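# Seat a loose pipe fully into a push-fit fitting

## Task

Slide the loose pipe into the fitting's open end until it is inserted as far as it can go.

## Robot and tools

Setup: two seven-joint arms, left_arm and right_arm, each ending in a parallel gripper, in a physics simulator. The scene frame has its origin at table-top height midway between the nominal arm bases, +x pointing out over the table, +z up, and left_arm on the +y side (arm names do not match image sides). Calibrated bases: left_arm at (+0.019, +0.339, +0.044) m, right_arm at (+0.023, -0.307, +0.044) m. A camera stand sits behind the arms. Loose objects may get an occasional small shove from outside.

Gripper geometry: fingers point along the gripper's +z axis and close along its y axis. end_effector_position is the centre of the closed pads (pads 38 mm long); fingertips extend about 19 mm past it when closed, 6 mm when fully open. Printed poses can be a few centimetres off, more at long reach.

The 16-number row (used by execute_actions and move): one flat list covering both arms. Numbers 1-8 are left_arm: dx, dy, dz, rx, ry, rz, gripper position, gripper speed. Numbers 9-16 are the same for right_arm. All lie in [-1, 1]. The six pose numbers are an offset, not a pose: they are measured along scene-frame axes from that arm's Hand target as it stands when the call begins, and the arm rotates about that point. Scale: 1.0 = 0.6 m for dx/dy/dz and 180 degrees for rx/ry/rz, which together form one rotation vector. Sending six zeros asks nothing new of that arm. Gripper position is absolute: +1 fully open (85 mm), 0 about 45 mm, -1 fully closed; the mapping is not linear, so check position_measured_pct (roughly 50 minus 50 times the position number). Gripper speed: -1 about 20 mm/s, 0 about 85, +1 about 150; faster closes grip harder (roughly 100 N per pad at -1 up to about 190-240 N at +1 on a rigid 40 mm part). Gripper starts at +1. Always resend each gripper's current position and speed; a 0 is a real command.

execute_actions(actions, cameras): actions is a list of actions; each action is a table of up to 15 rows, one per 1/30 s step, and a short table repeats its last row to step 15. Every row counts from the action's start pose, not the row before; each new action starts from the current Hand target, so repeating an offset keeps going. An empty list returns state and all camera images plus the scene number.

move(target, speed, blend, stop_force, zero, blocking, cameras): drives each gripper in a straight line toward an offset from its Hand target. target is one 16-number row or a list of up to 15 rows, all counted from the same starting Hand targets. speed in m/s, 0.002 to 0.5 (default 0.25); rotation capped at twice that in rad/s and at 0.873 rad/s; the whole list gets at most 10 s. blend in metres rounds corners (0 = stop at each). stop_force in N, 25 to 80, ends an arm's path when it feels that much push against its motion; use it slowly for contact (it is refused with blocking=false, unreliable while the gripper turns, and should be omitted when backing off a contact). zero (default true) re-zeroes force before the move. Paths do not avoid obstacles or the other arm. Result adds a move: line, e.g. done, off_target, moving, held, fault, plus limits such as paced or held.

wait(seconds, 0 to 3600): lets time pass with no new command. stop(): brakes a running move. zoom_image(camera, region [x0,y0,x1,y1], at most 504x504 px) on cam_high, cam_low, cam_left_wrist or cam_right_wrist (each 672x504). clear_fault(arm): releases a reported torque fault on left_arm or right_arm. finished_scene(scene): ends the scene irreversibly; call it only once the pipe is fully seated and stays so without the robot.

Reading results: Hand target is the last commanded pose after clipping (orientation is clipped to 32 degrees from the measured one each step); the gripper may rest short of it, so resend the missing distance as an offset. object_status: 0 moving, 1 blocked opening, 2 stopped on an object before the requested position (a firm grip), 3 at the requested position or pads met. Flange force gives outside force in the gripper's own x y z axes (includes held weight; disappears after row calls). Joint torques, joint velocities ("within noise" when still), motor temperatures and Tool commands are also listed. MOTOR HOT appears from 60 °C; at 75 °C the arm sags into an over-temperature stop for 30-60 s.

Avoid: dropping the pipe or pushing it off the table (fails the task); slamming into the fitting, table or fixed items; commanding targets past a firm contact, since the stiff arms then press up to motor limits; gripping hard on a part still resting on something; closing a gripper on the other arm or letting the arms collide; torque faults (joint torque over 104.5 N m on the first four joints or 51.3 N m on the wrist joints, or straying over 5 degrees). To stop pressing, command the target back behind the gripper.

Each tool is called after "Request:" as name(argument=value, ...), one argument or row to a line, values as JSON.

## Session

Request:
execute_actions(
  actions=[],
)

Scene clock: 0.00 s.
left_arm: end_effector_position=(+0.5932, +0.3414, +0.1238) position_measured_pct=0.0 object_status=3 motor_current_ma=0 end_effector_quat_wxyz=(+0.389, +0.734, -0.504, +0.237) | right_arm: end_effector_position=(+0.6811, -0.3075, +0.2640) position_measured_pct=0.0 object_status=3 motor_current_ma=0 end_effector_quat_wxyz=(+0.240, +0.845, +0.191, +0.438)
Joint positions: left_arm=[-0.418 1.171 -0.102 1.037 0.87 1.577 2.74] | right_arm=[0.346 0.699 -0.767 1.952 -1.014 -0.933 0.08]
Joint velocities: within noise
Joint torques (N m): no reading
Motor temperatures (°C): left_arm=[35 31 28 30 40 43 37] | right_arm=[28 33 28 31 37 33 37]
Flange force (N): no reading
Hand target: left_arm +0.5932, +0.3414, +0.1238; +0.389, +0.734, -0.504, +0.237 | right_arm +0.6811, -0.3075, +0.2640; +0.240, +0.845, +0.191, +0.438
Tool commands: left_gripper/position=+1.0 left_gripper/speed=+1.0 right_gripper/position=+1.0 right_gripper/speed=+1.0

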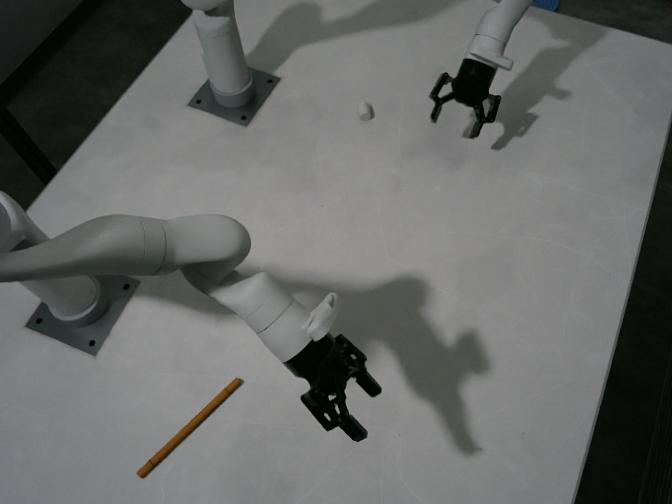

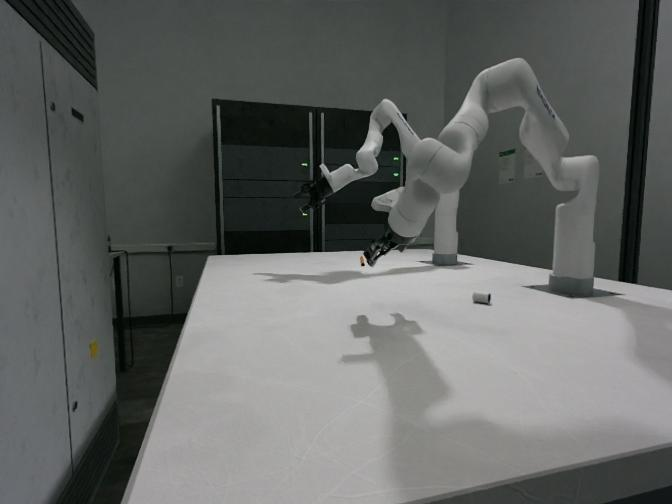

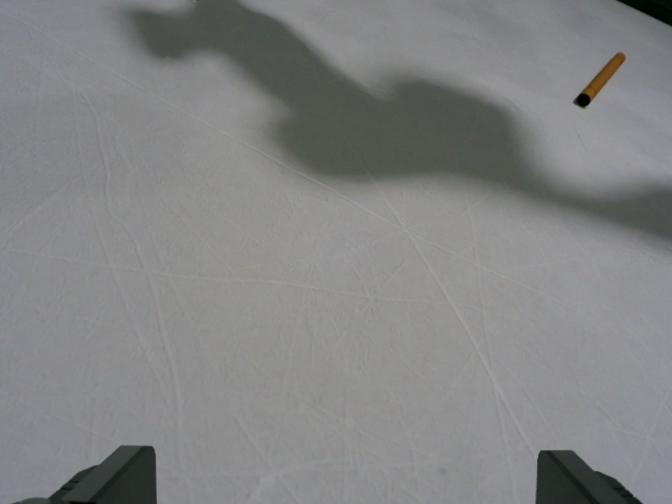

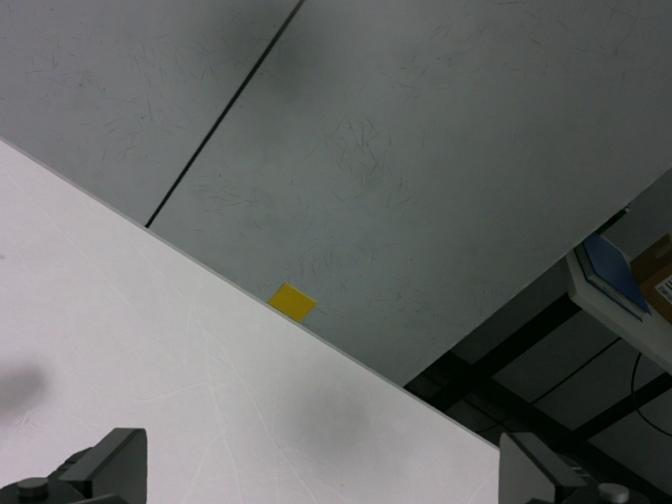

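Request:
zoom_image(
  camera="cam_high",
  region=[120, 360, 260, 490],
)

Request:
zoom_image(
  camera="cam_high",
  region=[340, 90, 390, 130],
)

Request:
zoom_image(
  camera="cam_low",
  region=[462, 282, 502, 312],
)

Scaled by 3.600 from the camera's image (finer frame: 960x720).

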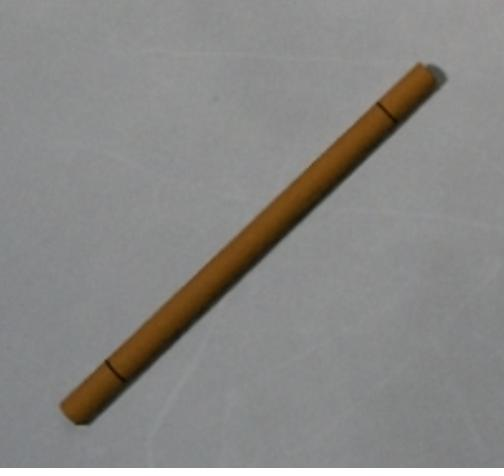

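Scaled by 10.080 from the camera's image (finer frame: 960x720).

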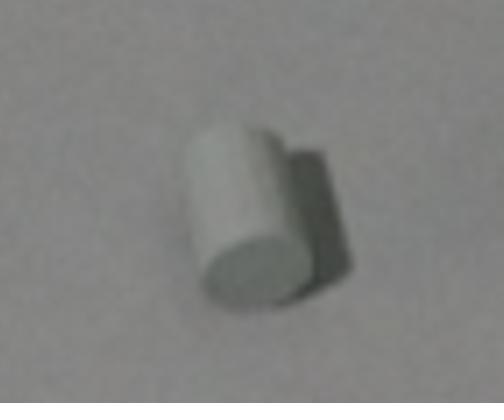

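Scaled by 12.600 from the camera's image (finer frame: 960x720).

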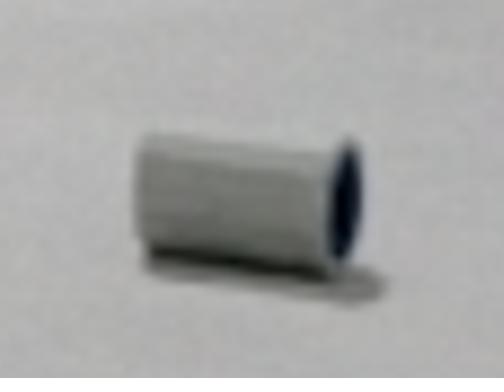

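Request:
move(
  target=[-0.392,0.14,0.16,0.301,0.02,0.072,1,1,-0.55,-0.236,-0.107,-0.04,0.339,0.229,1,1],
  speed=0.35,
  cameras=["all"],
)

Scene clock: 7.93 s.
left_arm: end_effector_position=(+0.3579, +0.4254, +0.2198) position_measured_pct=0.0 object_status=3 motor_current_ma=0 end_effector_quat_wxyz=(+0.000, +0.887, -0.462, +0.001) | right_arm: end_effector_position=(+0.3511, -0.4491, +0.1998) position_measured_pct=0.0 object_status=3 motor_current_ma=0 end_effector_quat_wxyz=(+0.000, +0.815, +0.580, +0.000)
Joint positions: left_arm=[0.142 0.309 -0.595 1.999 0.222 0.896 3.194] | right_arm=[1.171 0.495 -1.043 1.996 -2.614 -0.952 2.601]
Joint torques (N m): left_arm=[-0.46 -12.82 -1.29 -7.72 0.26 -0.3 -0.42] | right_arm=[-2.21 -12.86 -4.02 -6.59 -0.19 -0.11 0.21]
Flange force (N): left_arm=[2.0 1.6 1.1] | right_arm=[-5.5 -2.2 1.1]
Hand target: left_arm +0.3579, +0.4254, +0.2198; +0.000, +0.887, -0.462, +0.001 | right_arm +0.3511, -0.4491, +0.1998; +0.000, +0.815, +0.580, +0.000
Off the commanded pose: left_arm 0.000 m, 0 deg | right_arm 0.000 m, 0 deg.
move: done
cam_left_wrist: T_world_to_cam=[[-0.80604, -0.59147, -0.0215, 0.54732], [-0.59185, 0.8053, 0.0347, -0.09086], [-0.00321, 0.0407, -0.99917, 0.35711]] pos_world=[0.38853, 0.38236, 0.37174]
cam_right_wrist: T_world_to_cam=[[0.95213, -0.30547, 0.01131, -0.47198], [-0.30566, -0.95184, 0.02386, -0.27108], [0.00347, -0.02617, -0.99965, 0.33836]] pos_world=[0.36535, -0.39335, 0.35005]

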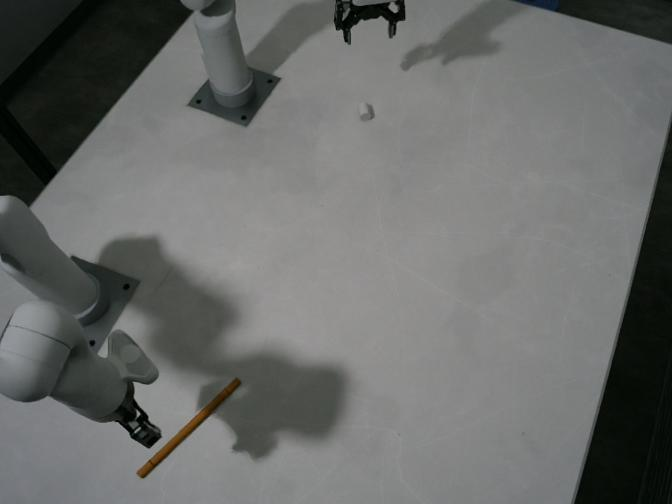

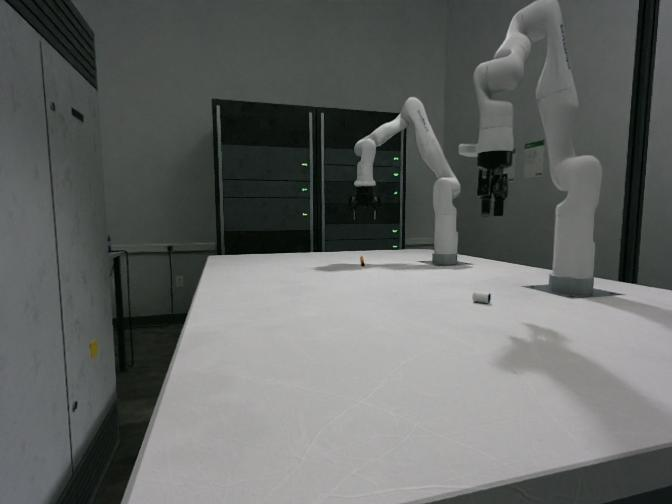

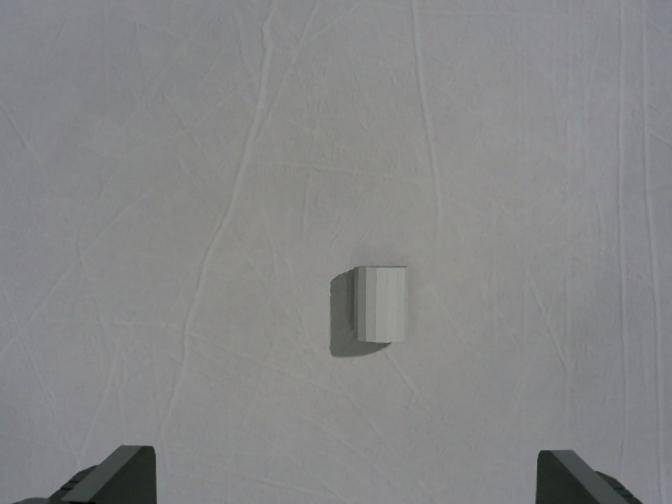

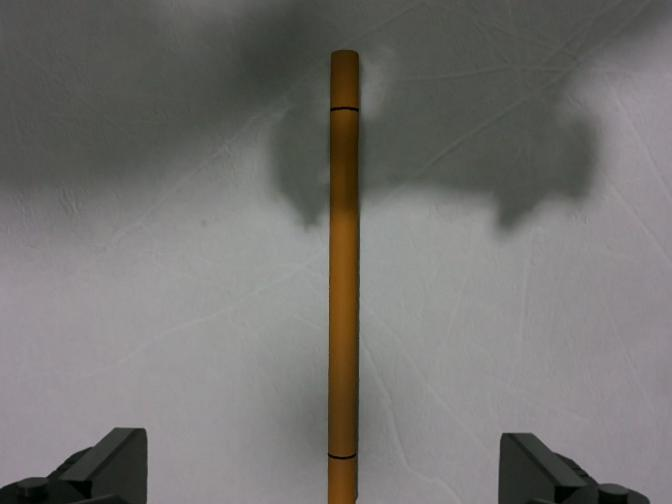

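Request:
move(
  target=[-0.0072,-0.0348,-0.328,0,0,0,1,1,-0.0042,-0.0375,-0.2963,0,0,0,1,1],
  speed=0.1,
  stop_force=25,
  cameras=["all"],
)

Scene clock: 13.33 s.
left_arm: end_effector_position=(+0.3536, +0.4046, +0.0230) position_measured_pct=0.0 object_status=3 motor_current_ma=0 end_effector_quat_wxyz=(+0.000, +0.887, -0.462, +0.001) | right_arm: end_effector_position=(+0.3485, -0.4716, +0.0220) position_measured_pct=0.0 object_status=3 motor_current_ma=0 end_effector_quat_wxyz=(+0.000, +0.815, +0.580, +0.000)
Joint positions: left_arm=[-0.115 0.735 -0.225 2.218 0.657 0.251 2.841] | right_arm=[0.927 0.844 -0.649 2.125 -2.081 -0.545 2.21]
Joint torques (N m): left_arm=[-0.5 -16.19 -0.73 -2.77 0.22 -0.36 -0.45] | right_arm=[-2.25 -16.97 -3.93 -2.72 -0.2 -0.07 0.21]
Flange force (N): left_arm=[2.6 0.3 -0.9] | right_arm=[-5.4 -1.6 1.9]
Hand target: left_arm +0.3536, +0.4046, +0.0230; +0.000, +0.887, -0.462, +0.001 | right_arm +0.3485, -0.4716, +0.0220; +0.000, +0.815, +0.580, +0.000
Off the commanded pose: left_arm 0.000 m, 0 deg | right_arm 0.000 m, 0 deg.
move: done
cam_left_wrist: T_world_to_cam=[[-0.80604, -0.59147, -0.0215, 0.52726], [-0.59185, 0.8053, 0.0347, -0.06975], [-0.00321, 0.0407, -0.99917, 0.16131]] pos_world=[0.38423, 0.36146, 0.17494]
cam_right_wrist: T_world_to_cam=[[0.95213, -0.30547, 0.01121, -0.47445], [-0.30566, -0.95184, 0.02389, -0.28903], [0.00337, -0.02617, -0.99965, 0.16008]] pos_world=[0.36285, -0.41585, 0.17225]

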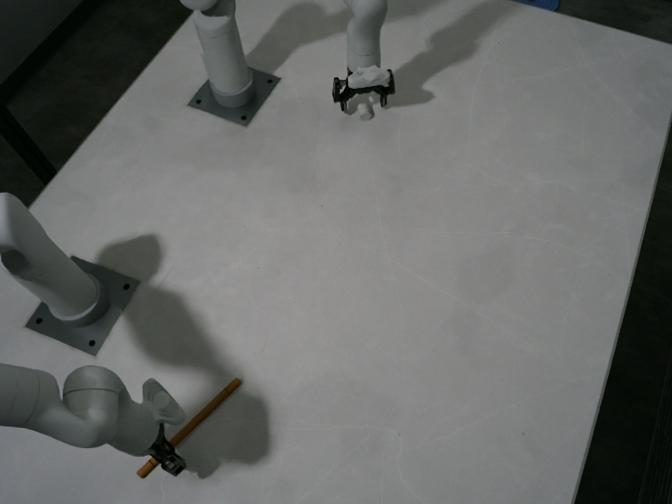

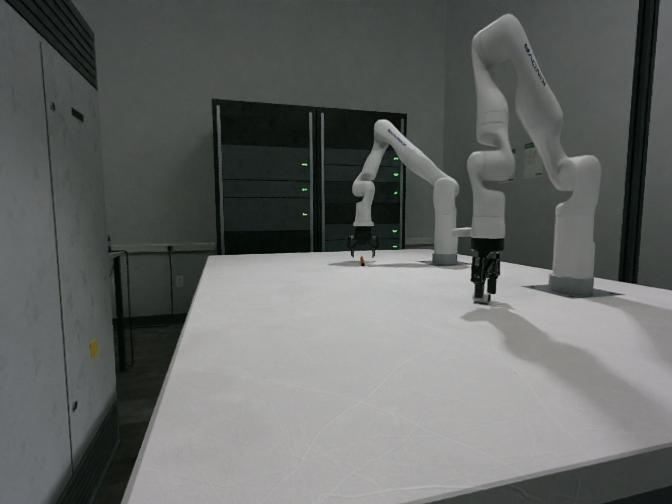

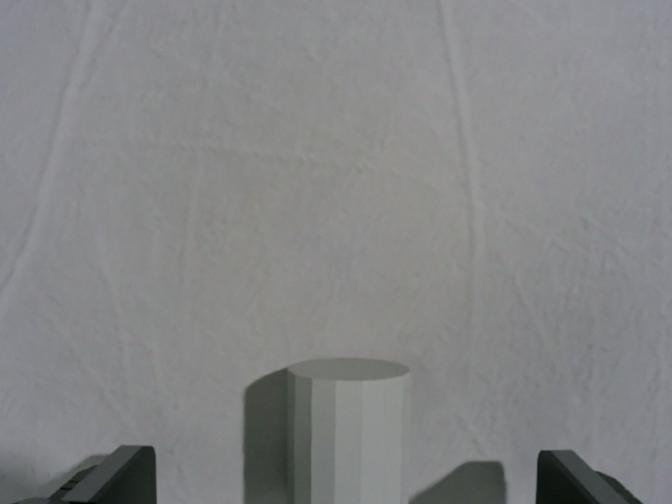

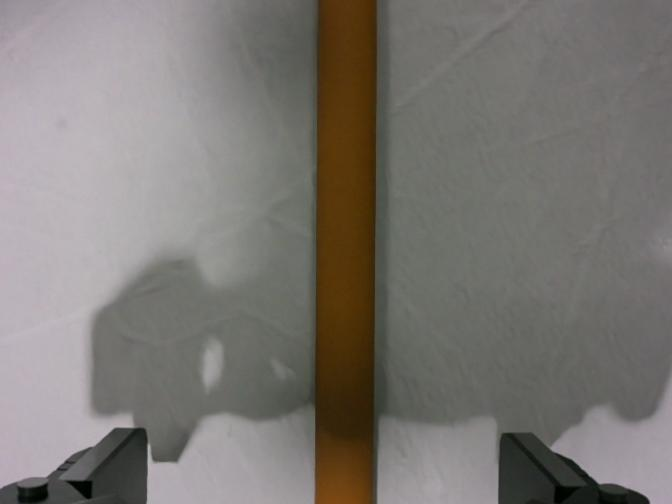

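Request:
execute_actions(
  actions=[
    [[0,0,0,0,0,0,-0.8,-1,0,0,0,0,0,0,-1,-1]],
    [[0,0,0,0,0,0,-0.8,-1,0,0,0,0,0,0,-1,-1]],
    [[0,0,0,0,0,0,-0.8,-1,0,0,0,0,0,0,-1,-1]],
    [[0,0,0,0,0,0,-0.8,-1,0,0,0,0,0,0,-1,-1]],
    [[0,0,0,0,0,0,-0.8,-1,0,0,0,0,0,0,-1,-1]],
    [[0,0,0,0,0,0,-0.8,-1,0,0,0,0,0,0,-1,-1]],
    [[0,0,0,0,0,0,-0.8,-1,0,0,0,0,0,0,-1,-1]],
  ],
)

Request:
wait(
  seconds=0.6,
)

Scene clock: 18.47 s.
left_arm: end_effector_position=(+0.3536, +0.4045, +0.0230) position_measured_pct=71.0 object_status=2 motor_current_ma=50 end_effector_quat_wxyz=(+0.000, +0.887, -0.462, +0.001) | right_arm: end_effector_position=(+0.3485, -0.4716, +0.0220) position_measured_pct=84.8 object_status=0 motor_current_ma=1000 end_effector_quat_wxyz=(+0.000, +0.815, +0.580, +0.000)
Joint positions: left_arm=[-0.115 0.735 -0.225 2.218 0.657 0.251 2.841] | right_arm=[0.927 0.844 -0.649 2.125 -2.081 -0.545 2.21]
Joint torques (N m): left_arm=[-0.15 -12.33 0.11 -4.13 0.48 -1.12 -0.42] | right_arm=[-2.08 -11.86 -2.12 -3.81 0.45 0.54 0.15]
Hand target: left_arm +0.3536, +0.4045, +0.0230; +0.000, +0.887, -0.462, +0.001 | right_arm +0.3486, -0.4716, +0.0220; +0.000, +0.815, +0.580, +0.000
Off the commanded pose: left_arm 0.000 m, 0 deg | right_arm 0.000 m, 0 deg.

Scene clock: 19.07 s.
left_arm: end_effector_position=(+0.3536, +0.4046, +0.0230) position_measured_pct=71.0 object_status=2 motor_current_ma=50 end_effector_quat_wxyz=(+0.000, +0.887, -0.462, +0.001) | right_arm: end_effector_position=(+0.3485, -0.4716, +0.0220) position_measured_pct=84.8 object_status=2 motor_current_ma=50 end_effector_quat_wxyz=(+0.000, +0.815, +0.580, +0.000)
Joint positions: left_arm=[-0.115 0.735 -0.225 2.218 0.657 0.251 2.841] | right_arm=[0.927 0.844 -0.649 2.125 -2.081 -0.545 2.21]
Joint torques (N m): left_arm=[-0.1 -12.42 0.06 -4 0.47 -1.08 -0.42] | right_arm=[-2.15 -11.92 -2.09 -3.77 0.41 0.57 0.19]
Flange force (N): left_arm=[0.0 3.0 -15.2] | right_arm=[-4.6 -5.8 -16.8]
Hand target: left_arm +0.3537, +0.4045, +0.0230; +0.000, +0.887, -0.462, +0.001 | right_arm +0.3486, -0.4716, +0.0220; +0.000, +0.815, +0.580, +0.000
Tool commands: left_gripper/position=-0.8 left_gripper/speed=-1.0 right_gripper/position=-1.0 right_gripper/speed=-1.0
Off the commanded pose: left_arm 0.000 m, 0 deg | right_arm 0.000 m, 0 deg.
wait: 0.60 s; at rest by 0.17 s

Request:
move(
  target=[
    [0,0,0.1,0,0,0,-0.8,-1,0,0,0.1,0,0,0,-1,-1],
    [0.1105,-0.391,0.295,0,0,0.8056,-0.8,-1,0.119,0.661,0.303,0,0,0.1056,-1,-1],
  ],
  speed=0.3,
  blend=0.02,
  cameras=["all"],
)

Scene clock: 25.37 s.
left_arm: end_effector_position=(+0.4200, +0.1700, +0.2000) position_measured_pct=71.0 object_status=2 motor_current_ma=50 end_effector_quat_wxyz=(-0.001, +0.707, +0.707, +0.000) | right_arm: end_effector_position=(+0.4199, -0.0750, +0.2038) position_measured_pct=84.8 object_status=2 motor_current_ma=50 end_effector_quat_wxyz=(+0.000, +0.708, +0.707, +0.000)
Joint positions: left_arm=[1.07 0.764 -1.224 1.748 0.769 1.204 5.926] | right_arm=[0.097 0.693 -0.997 1.66 -2.512 -1.144 2.006]
Joint torques (N m): left_arm=[-0.59 -16.47 -5.77 -6.86 0.1 -0.42 -0.48] | right_arm=[-2.2 -17.95 -5.42 -7.3 -0.25 -0.03 0.22]
Flange force (N): left_arm=[-1.9 -1.9 0.8] | right_arm=[-5.1 0.0 3.2]
Hand target: left_arm +0.4200, +0.1700, +0.2000; -0.001, +0.707, +0.707, +0.000 | right_arm +0.4199, -0.0750, +0.2038; +0.000, +0.708, +0.707, +0.000
Off the commanded pose: left_arm 0.000 m, 0 deg | right_arm 0.000 m, 0 deg.
move: done
cam_left_wrist: T_world_to_cam=[[0.99952, 0.02221, -0.02151, -0.41673], [0.02295, -0.99913, 0.03473, 0.2008], [-0.02072, -0.03521, -0.99916, 0.36818]] pos_world=[0.41955, 0.22284, 0.35194]
cam_right_wrist: T_world_to_cam=[[0.99971, 0.02122, 0.01128, -0.41877], [0.02094, -0.9995, 0.02381, -0.03469], [0.01178, -0.02357, -0.99965, 0.34862]] pos_world=[0.41527, -0.01757, 0.35405]

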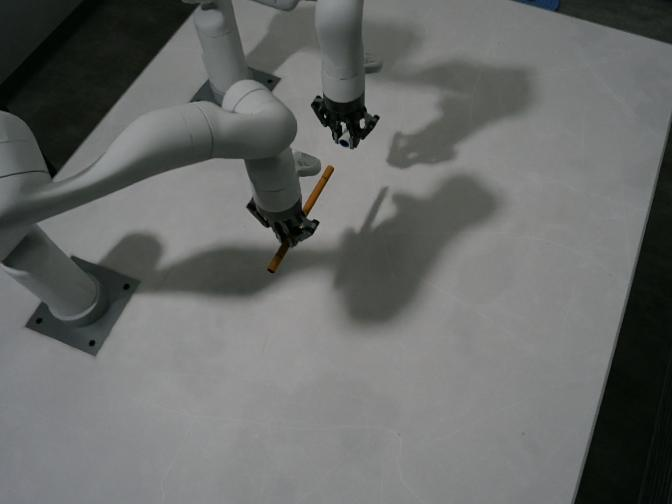

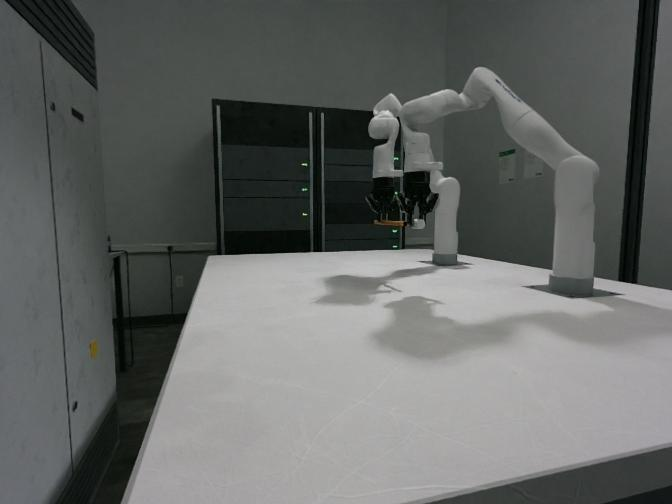

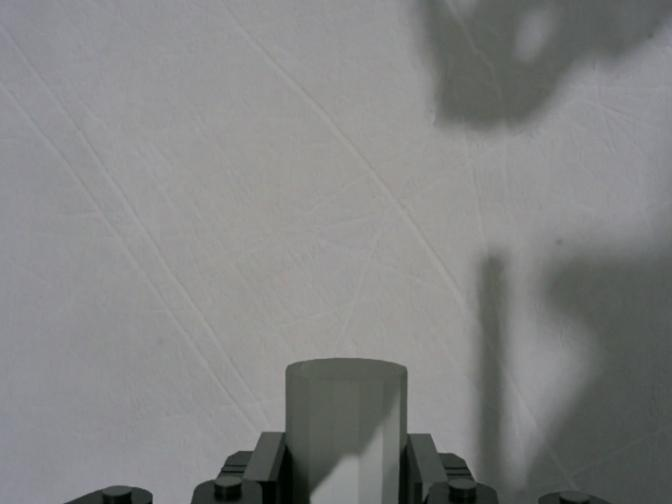

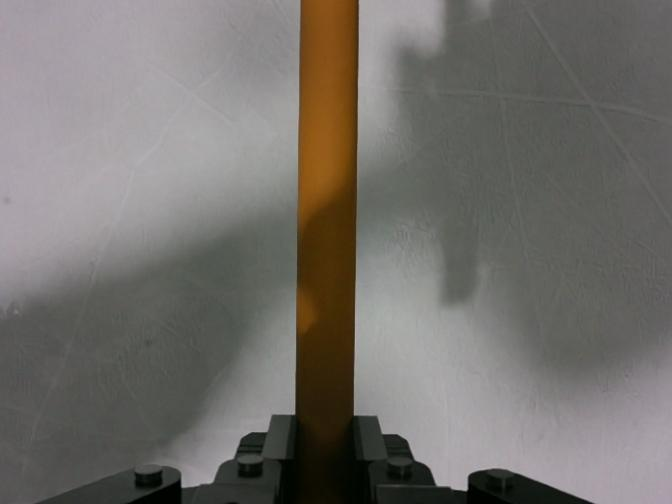

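Request:
zoom_image(
  camera="cam_high",
  region=[260, 90, 400, 280],
)

Request:
zoom_image(
  camera="cam_high",
  region=[300, 110, 380, 200],
)

Request:
zoom_image(
  camera="cam_low",
  region=[360, 160, 450, 240],
)

Scaled by 2.653 from the camera's image (finer frame: 960x720).

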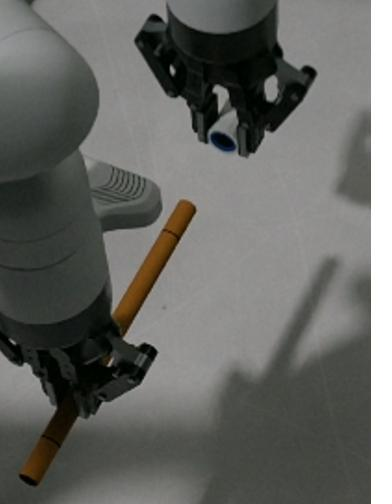

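Scaled by 5.600 from the camera's image (finer frame: 960x720).

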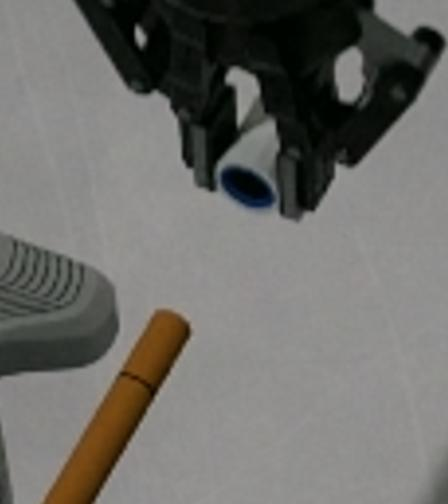

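Scaled by 5.600 from the camera's image (finer frame: 960x720).

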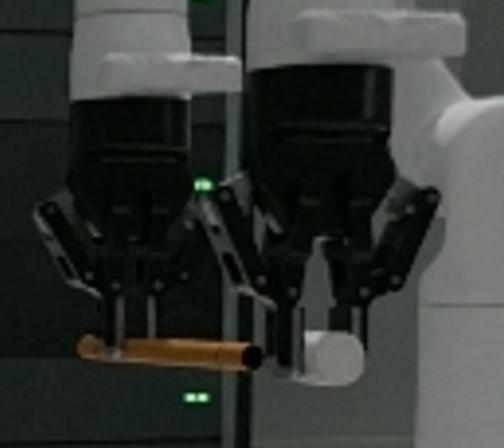

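Request:
move(
  target=[0,0,0,0,0,0,-0.8,-1,0,0.063,0.0017,0,0,0,-1,-1],
  speed=0.1,
  cameras=["all"],
)

Request:
zoom_image(
  camera="cam_high",
  region=[310, 120, 370, 180],
)

Request:
zoom_image(
  camera="cam_high",
  region=[260, 120, 390, 260],
)

Request:
zoom_image(
  camera="cam_low",
  region=[370, 200, 430, 240],
)

Scene clock: 29.47 s.
left_arm: end_effector_position=(+0.4199, +0.1699, +0.2000) position_measured_pct=71.0 object_status=2 motor_current_ma=50 end_effector_quat_wxyz=(-0.001, +0.707, +0.707, +0.000) | right_arm: end_effector_position=(+0.4199, -0.0373, +0.2049) position_measured_pct=84.8 object_status=2 motor_current_ma=50 end_effector_quat_wxyz=(+0.000, +0.708, +0.707, +0.000)
Joint positions: left_arm=[1.07 0.764 -1.224 1.748 0.769 1.204 5.926] | right_arm=[-0.002 0.726 -0.98 1.587 -2.504 -1.179 1.957]
Joint torques (N m): left_arm=[-0.49 -16.38 -5.76 -6.91 0.1 -0.4 -0.46] | right_arm=[-2.24 -18.64 -5.61 -7.63 -0.23 0.03 0.31]
Flange force (N): left_arm=[-1.6 -2.0 0.9] | right_arm=[-5.7 -1.0 3.4]
Hand target: left_arm +0.4199, +0.1699, +0.2000; -0.001, +0.707, +0.707, +0.000 | right_arm +0.4199, -0.0372, +0.2049; +0.000, +0.708, +0.707, +0.000
Off the commanded pose: left_arm 0.000 m, 0 deg | right_arm 0.000 m, 0 deg.
move: done
cam_left_wrist: T_world_to_cam=[[0.99952, 0.02231, -0.02161, -0.41672], [0.02305, -0.99913, 0.03472, 0.20075], [-0.02082, -0.03521, -0.99916, 0.36822]] pos_world=[0.41955, 0.22284, 0.35194]
cam_right_wrist: T_world_to_cam=[[0.99971, 0.02132, 0.01128, -0.41959], [0.02104, -0.9995, 0.02382, 0.00293], [0.01178, -0.02357, -0.99965, 0.35051]] pos_world=[0.41527, 0.02013, 0.35505]

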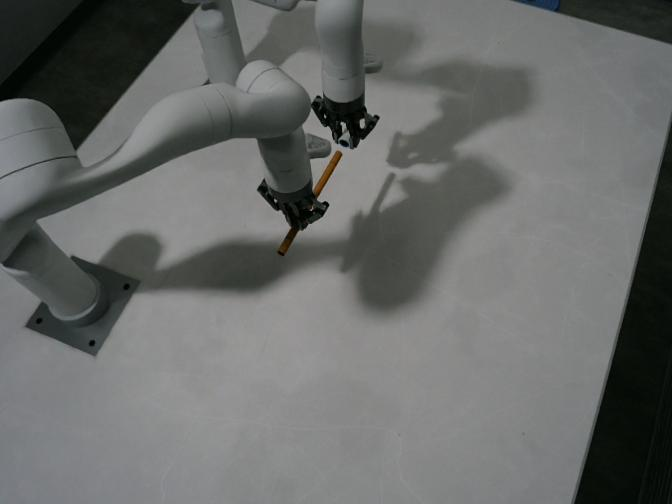

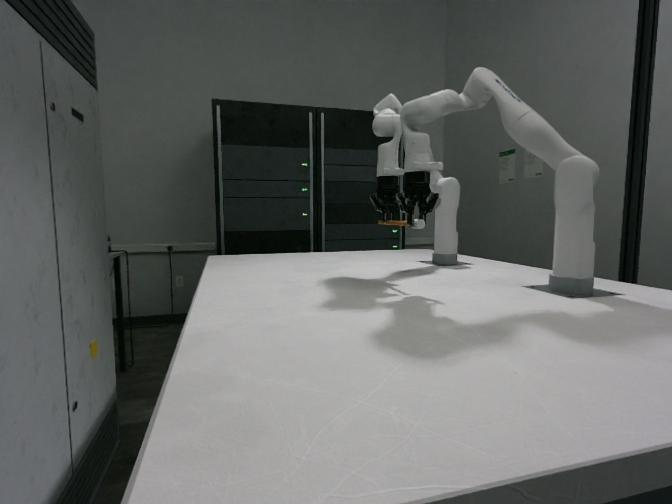

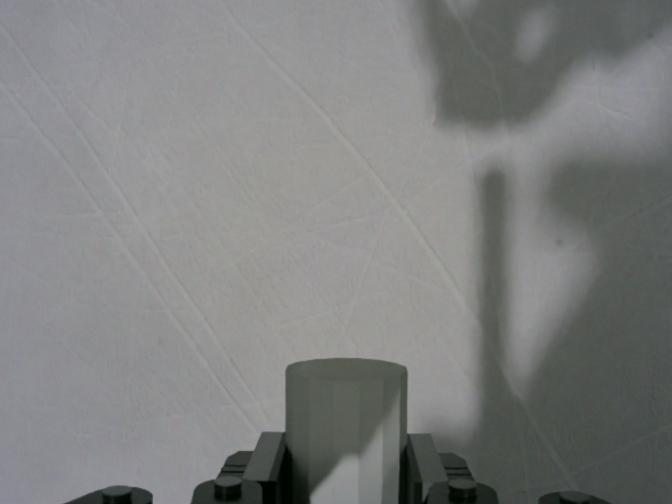

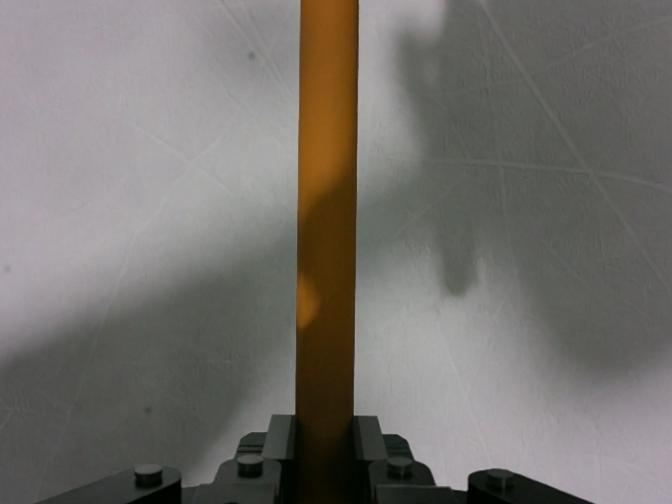

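Scaled by 8.400 from the camera's image (finer frame: 960x720).

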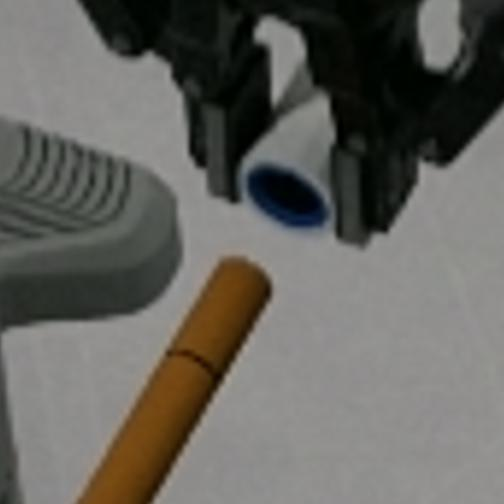

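Scaled by 3.600 from the camera's image (finer frame: 960x720).

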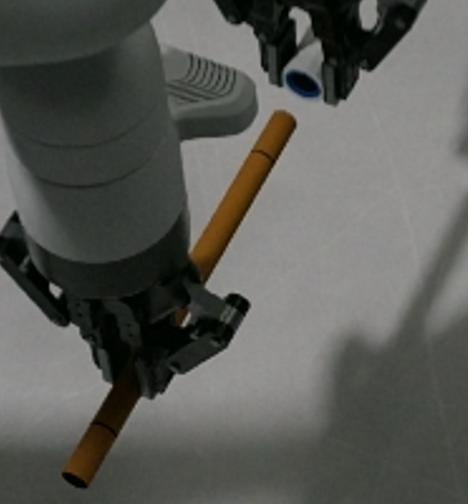

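Scaled by 8.400 from the camera's image (finer frame: 960x720).

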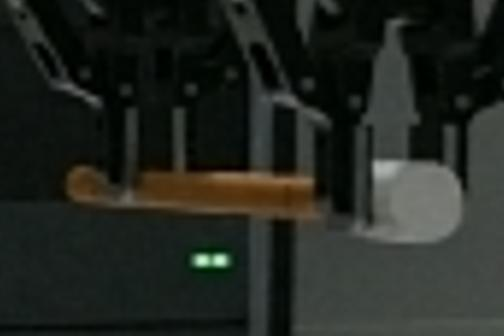

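Request:
move(
  target=[0,0,0,0,0,0,-0.8,-1,-0.0012,0.052,0,0,0,0,-1,-1],
  speed=0.04,
  stop_force=25,
  cameras=["cam_high","cam_low"],
)

Request:
zoom_image(
  camera="cam_high",
  region=[310, 120, 370, 180],
)

Request:
zoom_image(
  camera="cam_low",
  region=[370, 200, 430, 240],
)

Scene clock: 32.67 s.
left_arm: end_effector_position=(+0.4200, +0.1700, +0.2000) position_measured_pct=71.0 object_status=2 motor_current_ma=50 end_effector_quat_wxyz=(-0.001, +0.707, +0.707, +0.000) | right_arm: end_effector_position=(+0.4192, -0.0060, +0.2049) position_measured_pct=84.8 object_status=2 motor_current_ma=50 end_effector_quat_wxyz=(+0.000, +0.708, +0.707, +0.000)
Joint positions: left_arm=[1.07 0.764 -1.224 1.748 0.769 1.204 5.926] | right_arm=[-0.082 0.756 -0.965 1.522 -2.496 -1.209 1.921]
Joint torques (N m): left_arm=[2.85 -17.43 -2.96 -8.09 2.34 0.83 -0.48] | right_arm=[-4.85 -19.84 -8.2 -9.36 -0.87 2.54 0.08]
Flange force (N): left_arm=[6.5 -1.5 1.4] | right_arm=[-12.1 0.2 2.5]
Hand target: left_arm +0.4200, +0.1700, +0.2000; -0.001, +0.707, +0.707, +0.000 | right_arm +0.4192, -0.0060, +0.2049; +0.000, +0.708, +0.707, +0.000
Off the commanded pose: left_arm 0.000 m, 0 deg | right_arm 0.000 m, 0 deg.
move: done

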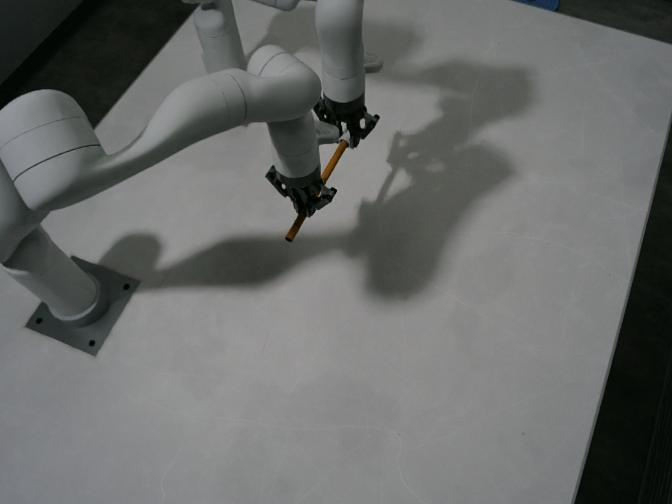

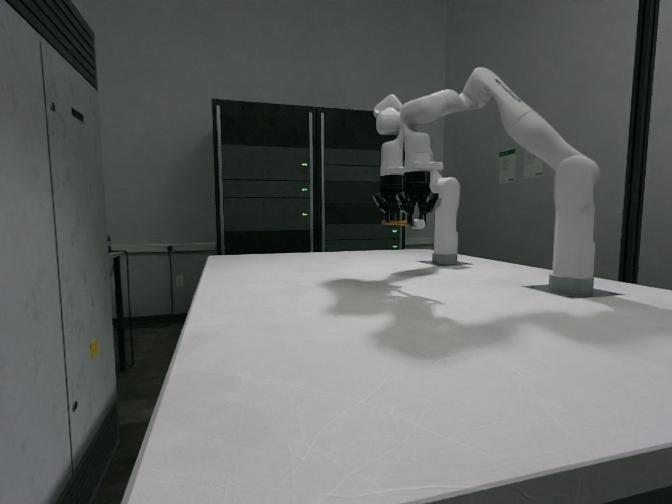

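Scaled by 8.400 from the camera's image (finer frame: 960x720).

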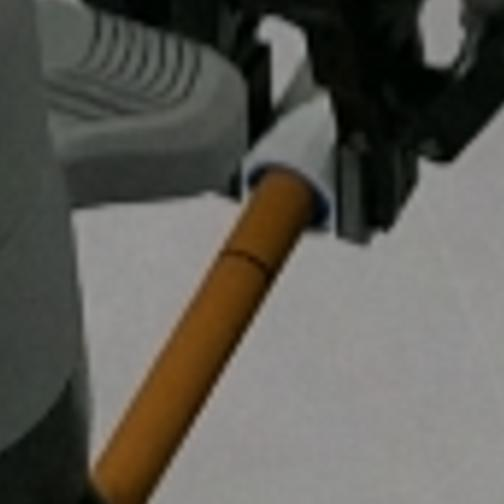

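Scaled by 8.400 from the camera's image (finer frame: 960x720).

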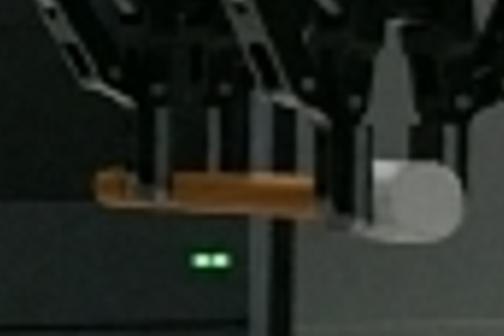

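Request:
move(
  target=[0,0,0,0,0,0,-0.8,-1,0,0.045,0,0,0,0,-1,-1],
  speed=0.02,
  stop_force=65,
  cameras=["cam_high","cam_low"],
)

Request:
zoom_image(
  camera="cam_high",
  region=[310, 120, 370, 180],
)

Scene clock: 35.13 s.
left_arm: end_effector_position=(+0.4199, +0.1699, +0.2000) position_measured_pct=71.0 object_status=2 motor_current_ma=50 end_effector_quat_wxyz=(-0.001, +0.707, +0.707, +0.000) | right_arm: end_effector_position=(+0.4192, +0.0210, +0.2049) position_measured_pct=84.8 object_status=2 motor_current_ma=50 end_effector_quat_wxyz=(+0.000, +0.708, +0.707, +0.000)
Joint positions: left_arm=[1.07 0.764 -1.224 1.748 0.769 1.204 5.926] | right_arm=[-0.15 0.784 -0.951 1.458 -2.488 -1.237 1.896]
Joint torques (N m): left_arm=[15.82 -21.18 7.74 -13.17 11.13 4.6 -0.48] | right_arm=[-16.22 -21.31 -19.04 -16.6 -3.7 12.38 -0.02]
Flange force (N): left_arm=[38.3 0.0 1.8] | right_arm=[-40.7 0.6 0.7]
Hand target: left_arm +0.4199, +0.1700, +0.2000; -0.001, +0.707, +0.707, +0.000 | right_arm +0.4192, +0.0210, +0.2049; +0.000, +0.708, +0.707, +0.000
Off the commanded pose: left_arm 0.000 m, 0 deg | right_arm 0.000 m, 0 deg.
move: done

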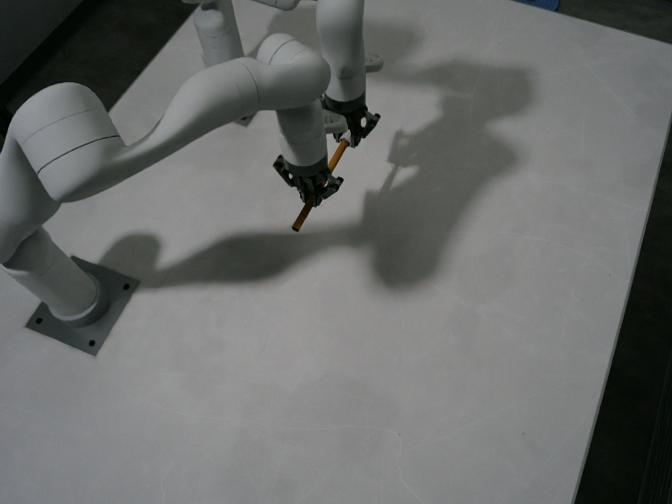

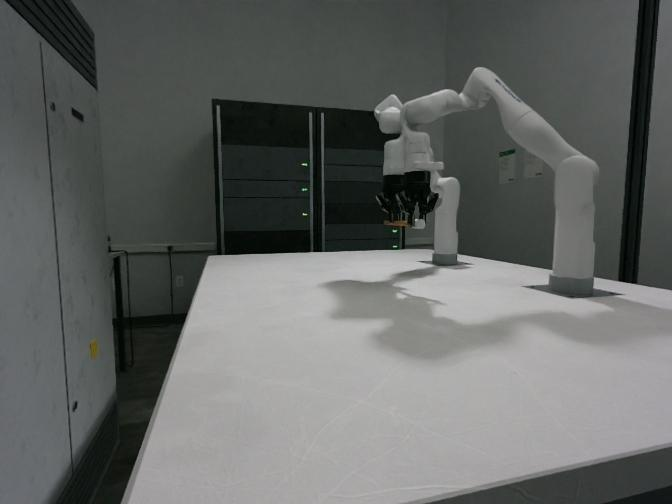

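Scaled by 8.400 from the camera's image (finer frame: 960x720).

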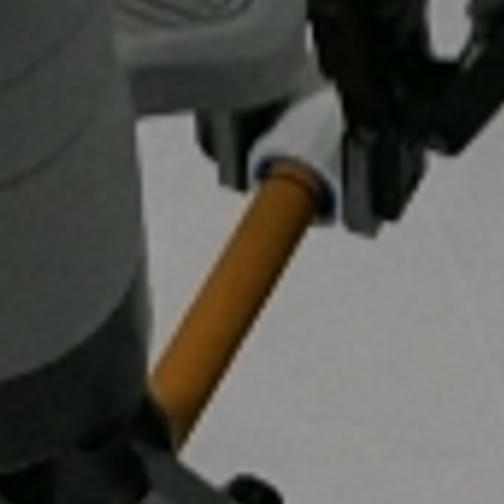

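Request:
move(
  target=[0,0,0,0,0,0,-0.8,-1,0,0.017,0,0,0,0,-1,-1],
  speed=0.012,
  stop_force=40,
  cameras=["cam_high","cam_low"],
)

Request:
zoom_image(
  camera="cam_high",
  region=[310, 120, 370, 180],
)

Scene clock: 37.30 s.
left_arm: end_effector_position=(+0.4200, +0.1699, +0.2000) position_measured_pct=71.0 object_status=2 motor_current_ma=50 end_effector_quat_wxyz=(-0.001, +0.707, +0.707, +0.000) | right_arm: end_effector_position=(+0.4192, +0.0312, +0.2048) position_measured_pct=84.8 object_status=2 motor_current_ma=50 end_effector_quat_wxyz=(+0.000, +0.708, +0.707, +0.000)
Joint positions: left_arm=[1.07 0.764 -1.224 1.748 0.769 1.204 5.926] | right_arm=[-0.176 0.795 -0.946 1.433 -2.486 -1.249 1.888]
Joint torques (N m): left_arm=[18.97 -21.8 10.47 -14.22 13.37 5.55 -0.48] | right_arm=[-19.2 -22.46 -21.9 -18.63 -4.43 14.98 -0.03]
Flange force (N): left_arm=[46.1 0.3 1.0] | right_arm=[-47.8 1.1 1.2]
Hand target: left_arm +0.4200, +0.1699, +0.2000; -0.001, +0.707, +0.707, +0.000 | right_arm +0.4192, +0.0312, +0.2048; +0.000, +0.708, +0.707, +0.000
Off the commanded pose: left_arm 0.000 m, 0 deg | right_arm 0.000 m, 0 deg.
move: done

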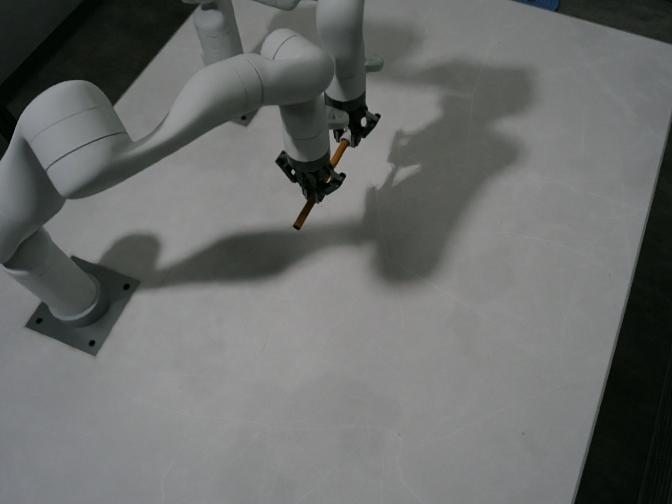

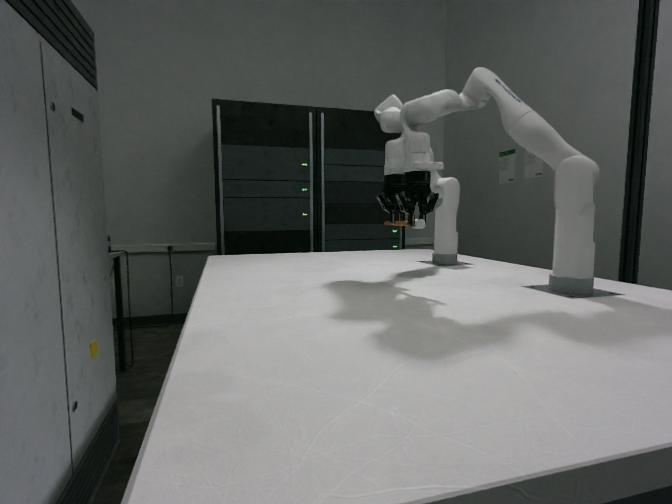

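Scaled by 8.400 from the camera's image (finer frame: 960x720).

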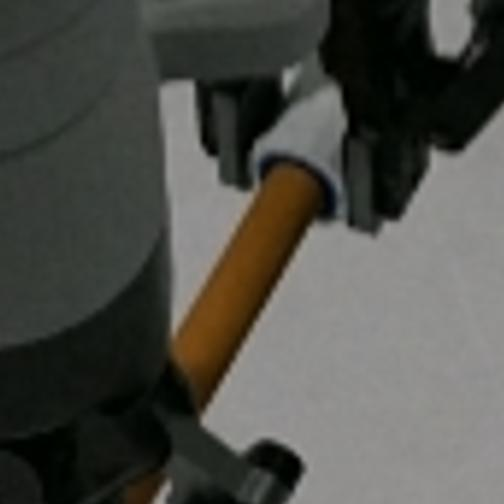

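Request:
zoom_image(
  camera="cam_high",
  region=[280, 180, 350, 240],
)

Request:
move(
  target=[0,0,0,0,0,0,-0.8,-1,0,0.01,0,0,0,0,-1,-1],
  speed=0.012,
  stop_force=40,
  cameras=["cam_high","cam_left_wrist"],
)

Request:
zoom_image(
  camera="cam_high",
  region=[280, 180, 350, 240],
)

Request:
zoom_image(
  camera="cam_high",
  region=[310, 120, 370, 180],
)

Scaled by 7.200 from the camera's image (finer frame: 960x720).

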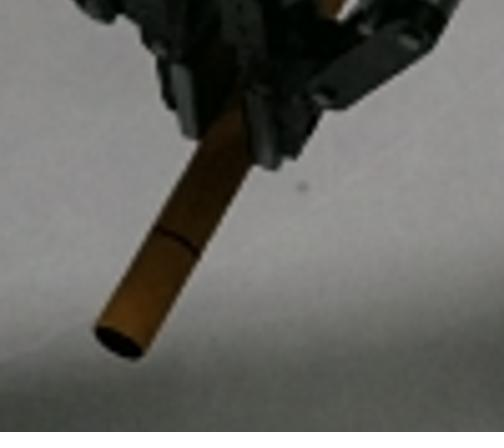

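Scene clock: 39.57 s.
left_arm: end_effector_position=(+0.4199, +0.1700, +0.1999) position_measured_pct=71.0 object_status=2 motor_current_ma=50 end_effector_quat_wxyz=(-0.001, +0.707, +0.707, +0.000) | right_arm: end_effector_position=(+0.4192, +0.0372, +0.2049) position_measured_pct=84.8 object_status=2 motor_current_ma=50 end_effector_quat_wxyz=(+0.000, +0.708, +0.707, +0.000)
Joint positions: left_arm=[1.07 0.764 -1.224 1.748 0.769 1.204 5.926] | right_arm=[-0.191 0.802 -0.943 1.417 -2.484 -1.256 1.884]
Joint torques (N m): left_arm=[21.7 -22.79 12.7 -15.29 15.28 6.36 -0.39] | right_arm=[-21.67 -22.88 -24.1 -20.22 -4.99 17.14 -0.06]
Flange force (N): left_arm=[52.9 0.9 1.4] | right_arm=[-54.2 1.0 0.8]
Hand target: left_arm +0.4200, +0.1700, +0.2000; -0.001, +0.707, +0.707, +0.000 | right_arm +0.4192, +0.0372, +0.2049; +0.000, +0.708, +0.707, +0.000
Off the commanded pose: left_arm 0.000 m, 0 deg | right_arm 0.000 m, 0 deg.
move: done
cam_left_wrist: T_world_to_cam=[[0.99952, 0.02241, -0.02161, -0.41674], [0.02315, -0.99913, 0.03462, 0.20075], [-0.02081, -0.03511, -0.99917, 0.3682]] pos_world=[0.41955, 0.22284, 0.35194]

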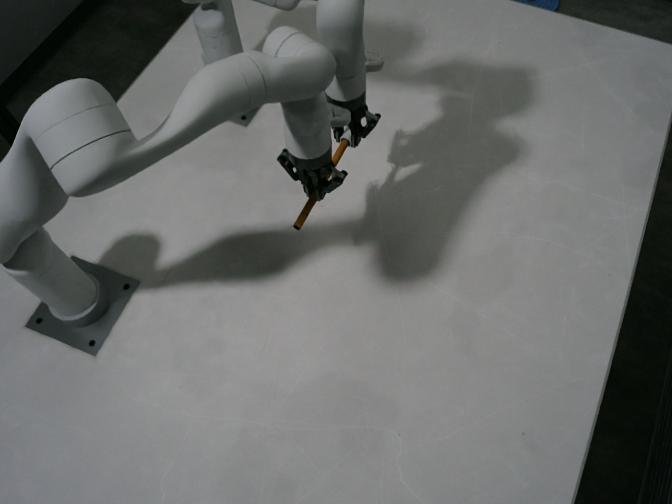

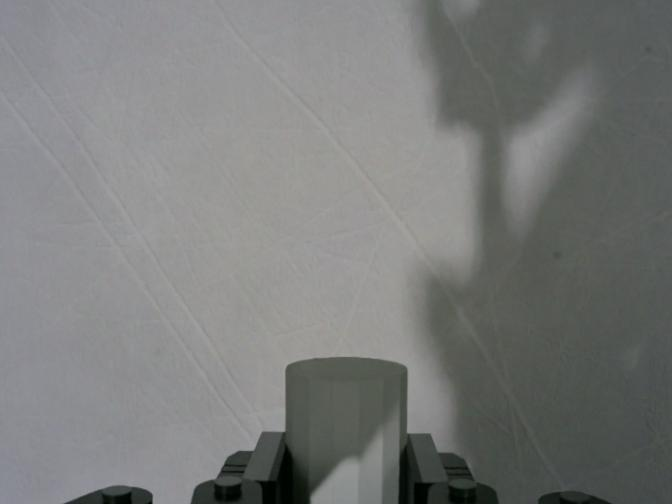

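Scaled by 7.200 from the camera's image (finer frame: 960x720).

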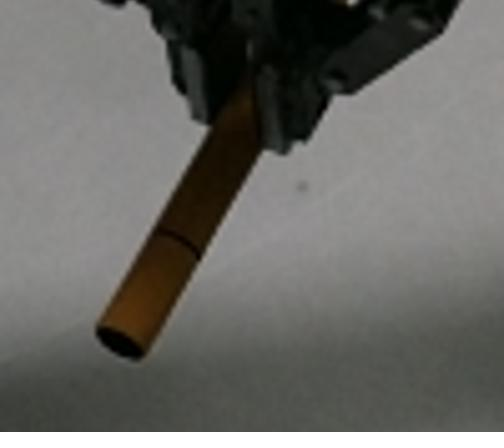

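Scaled by 8.400 from the camera's image (finer frame: 960x720).

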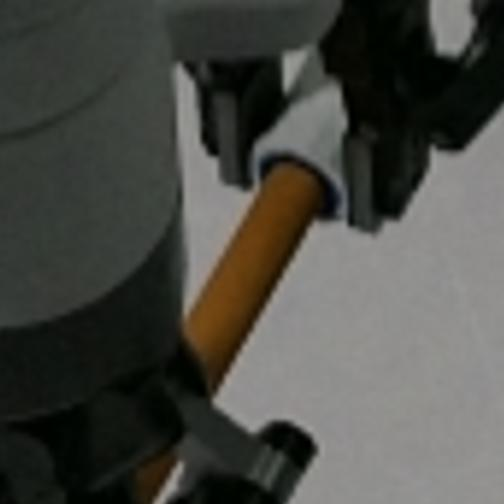

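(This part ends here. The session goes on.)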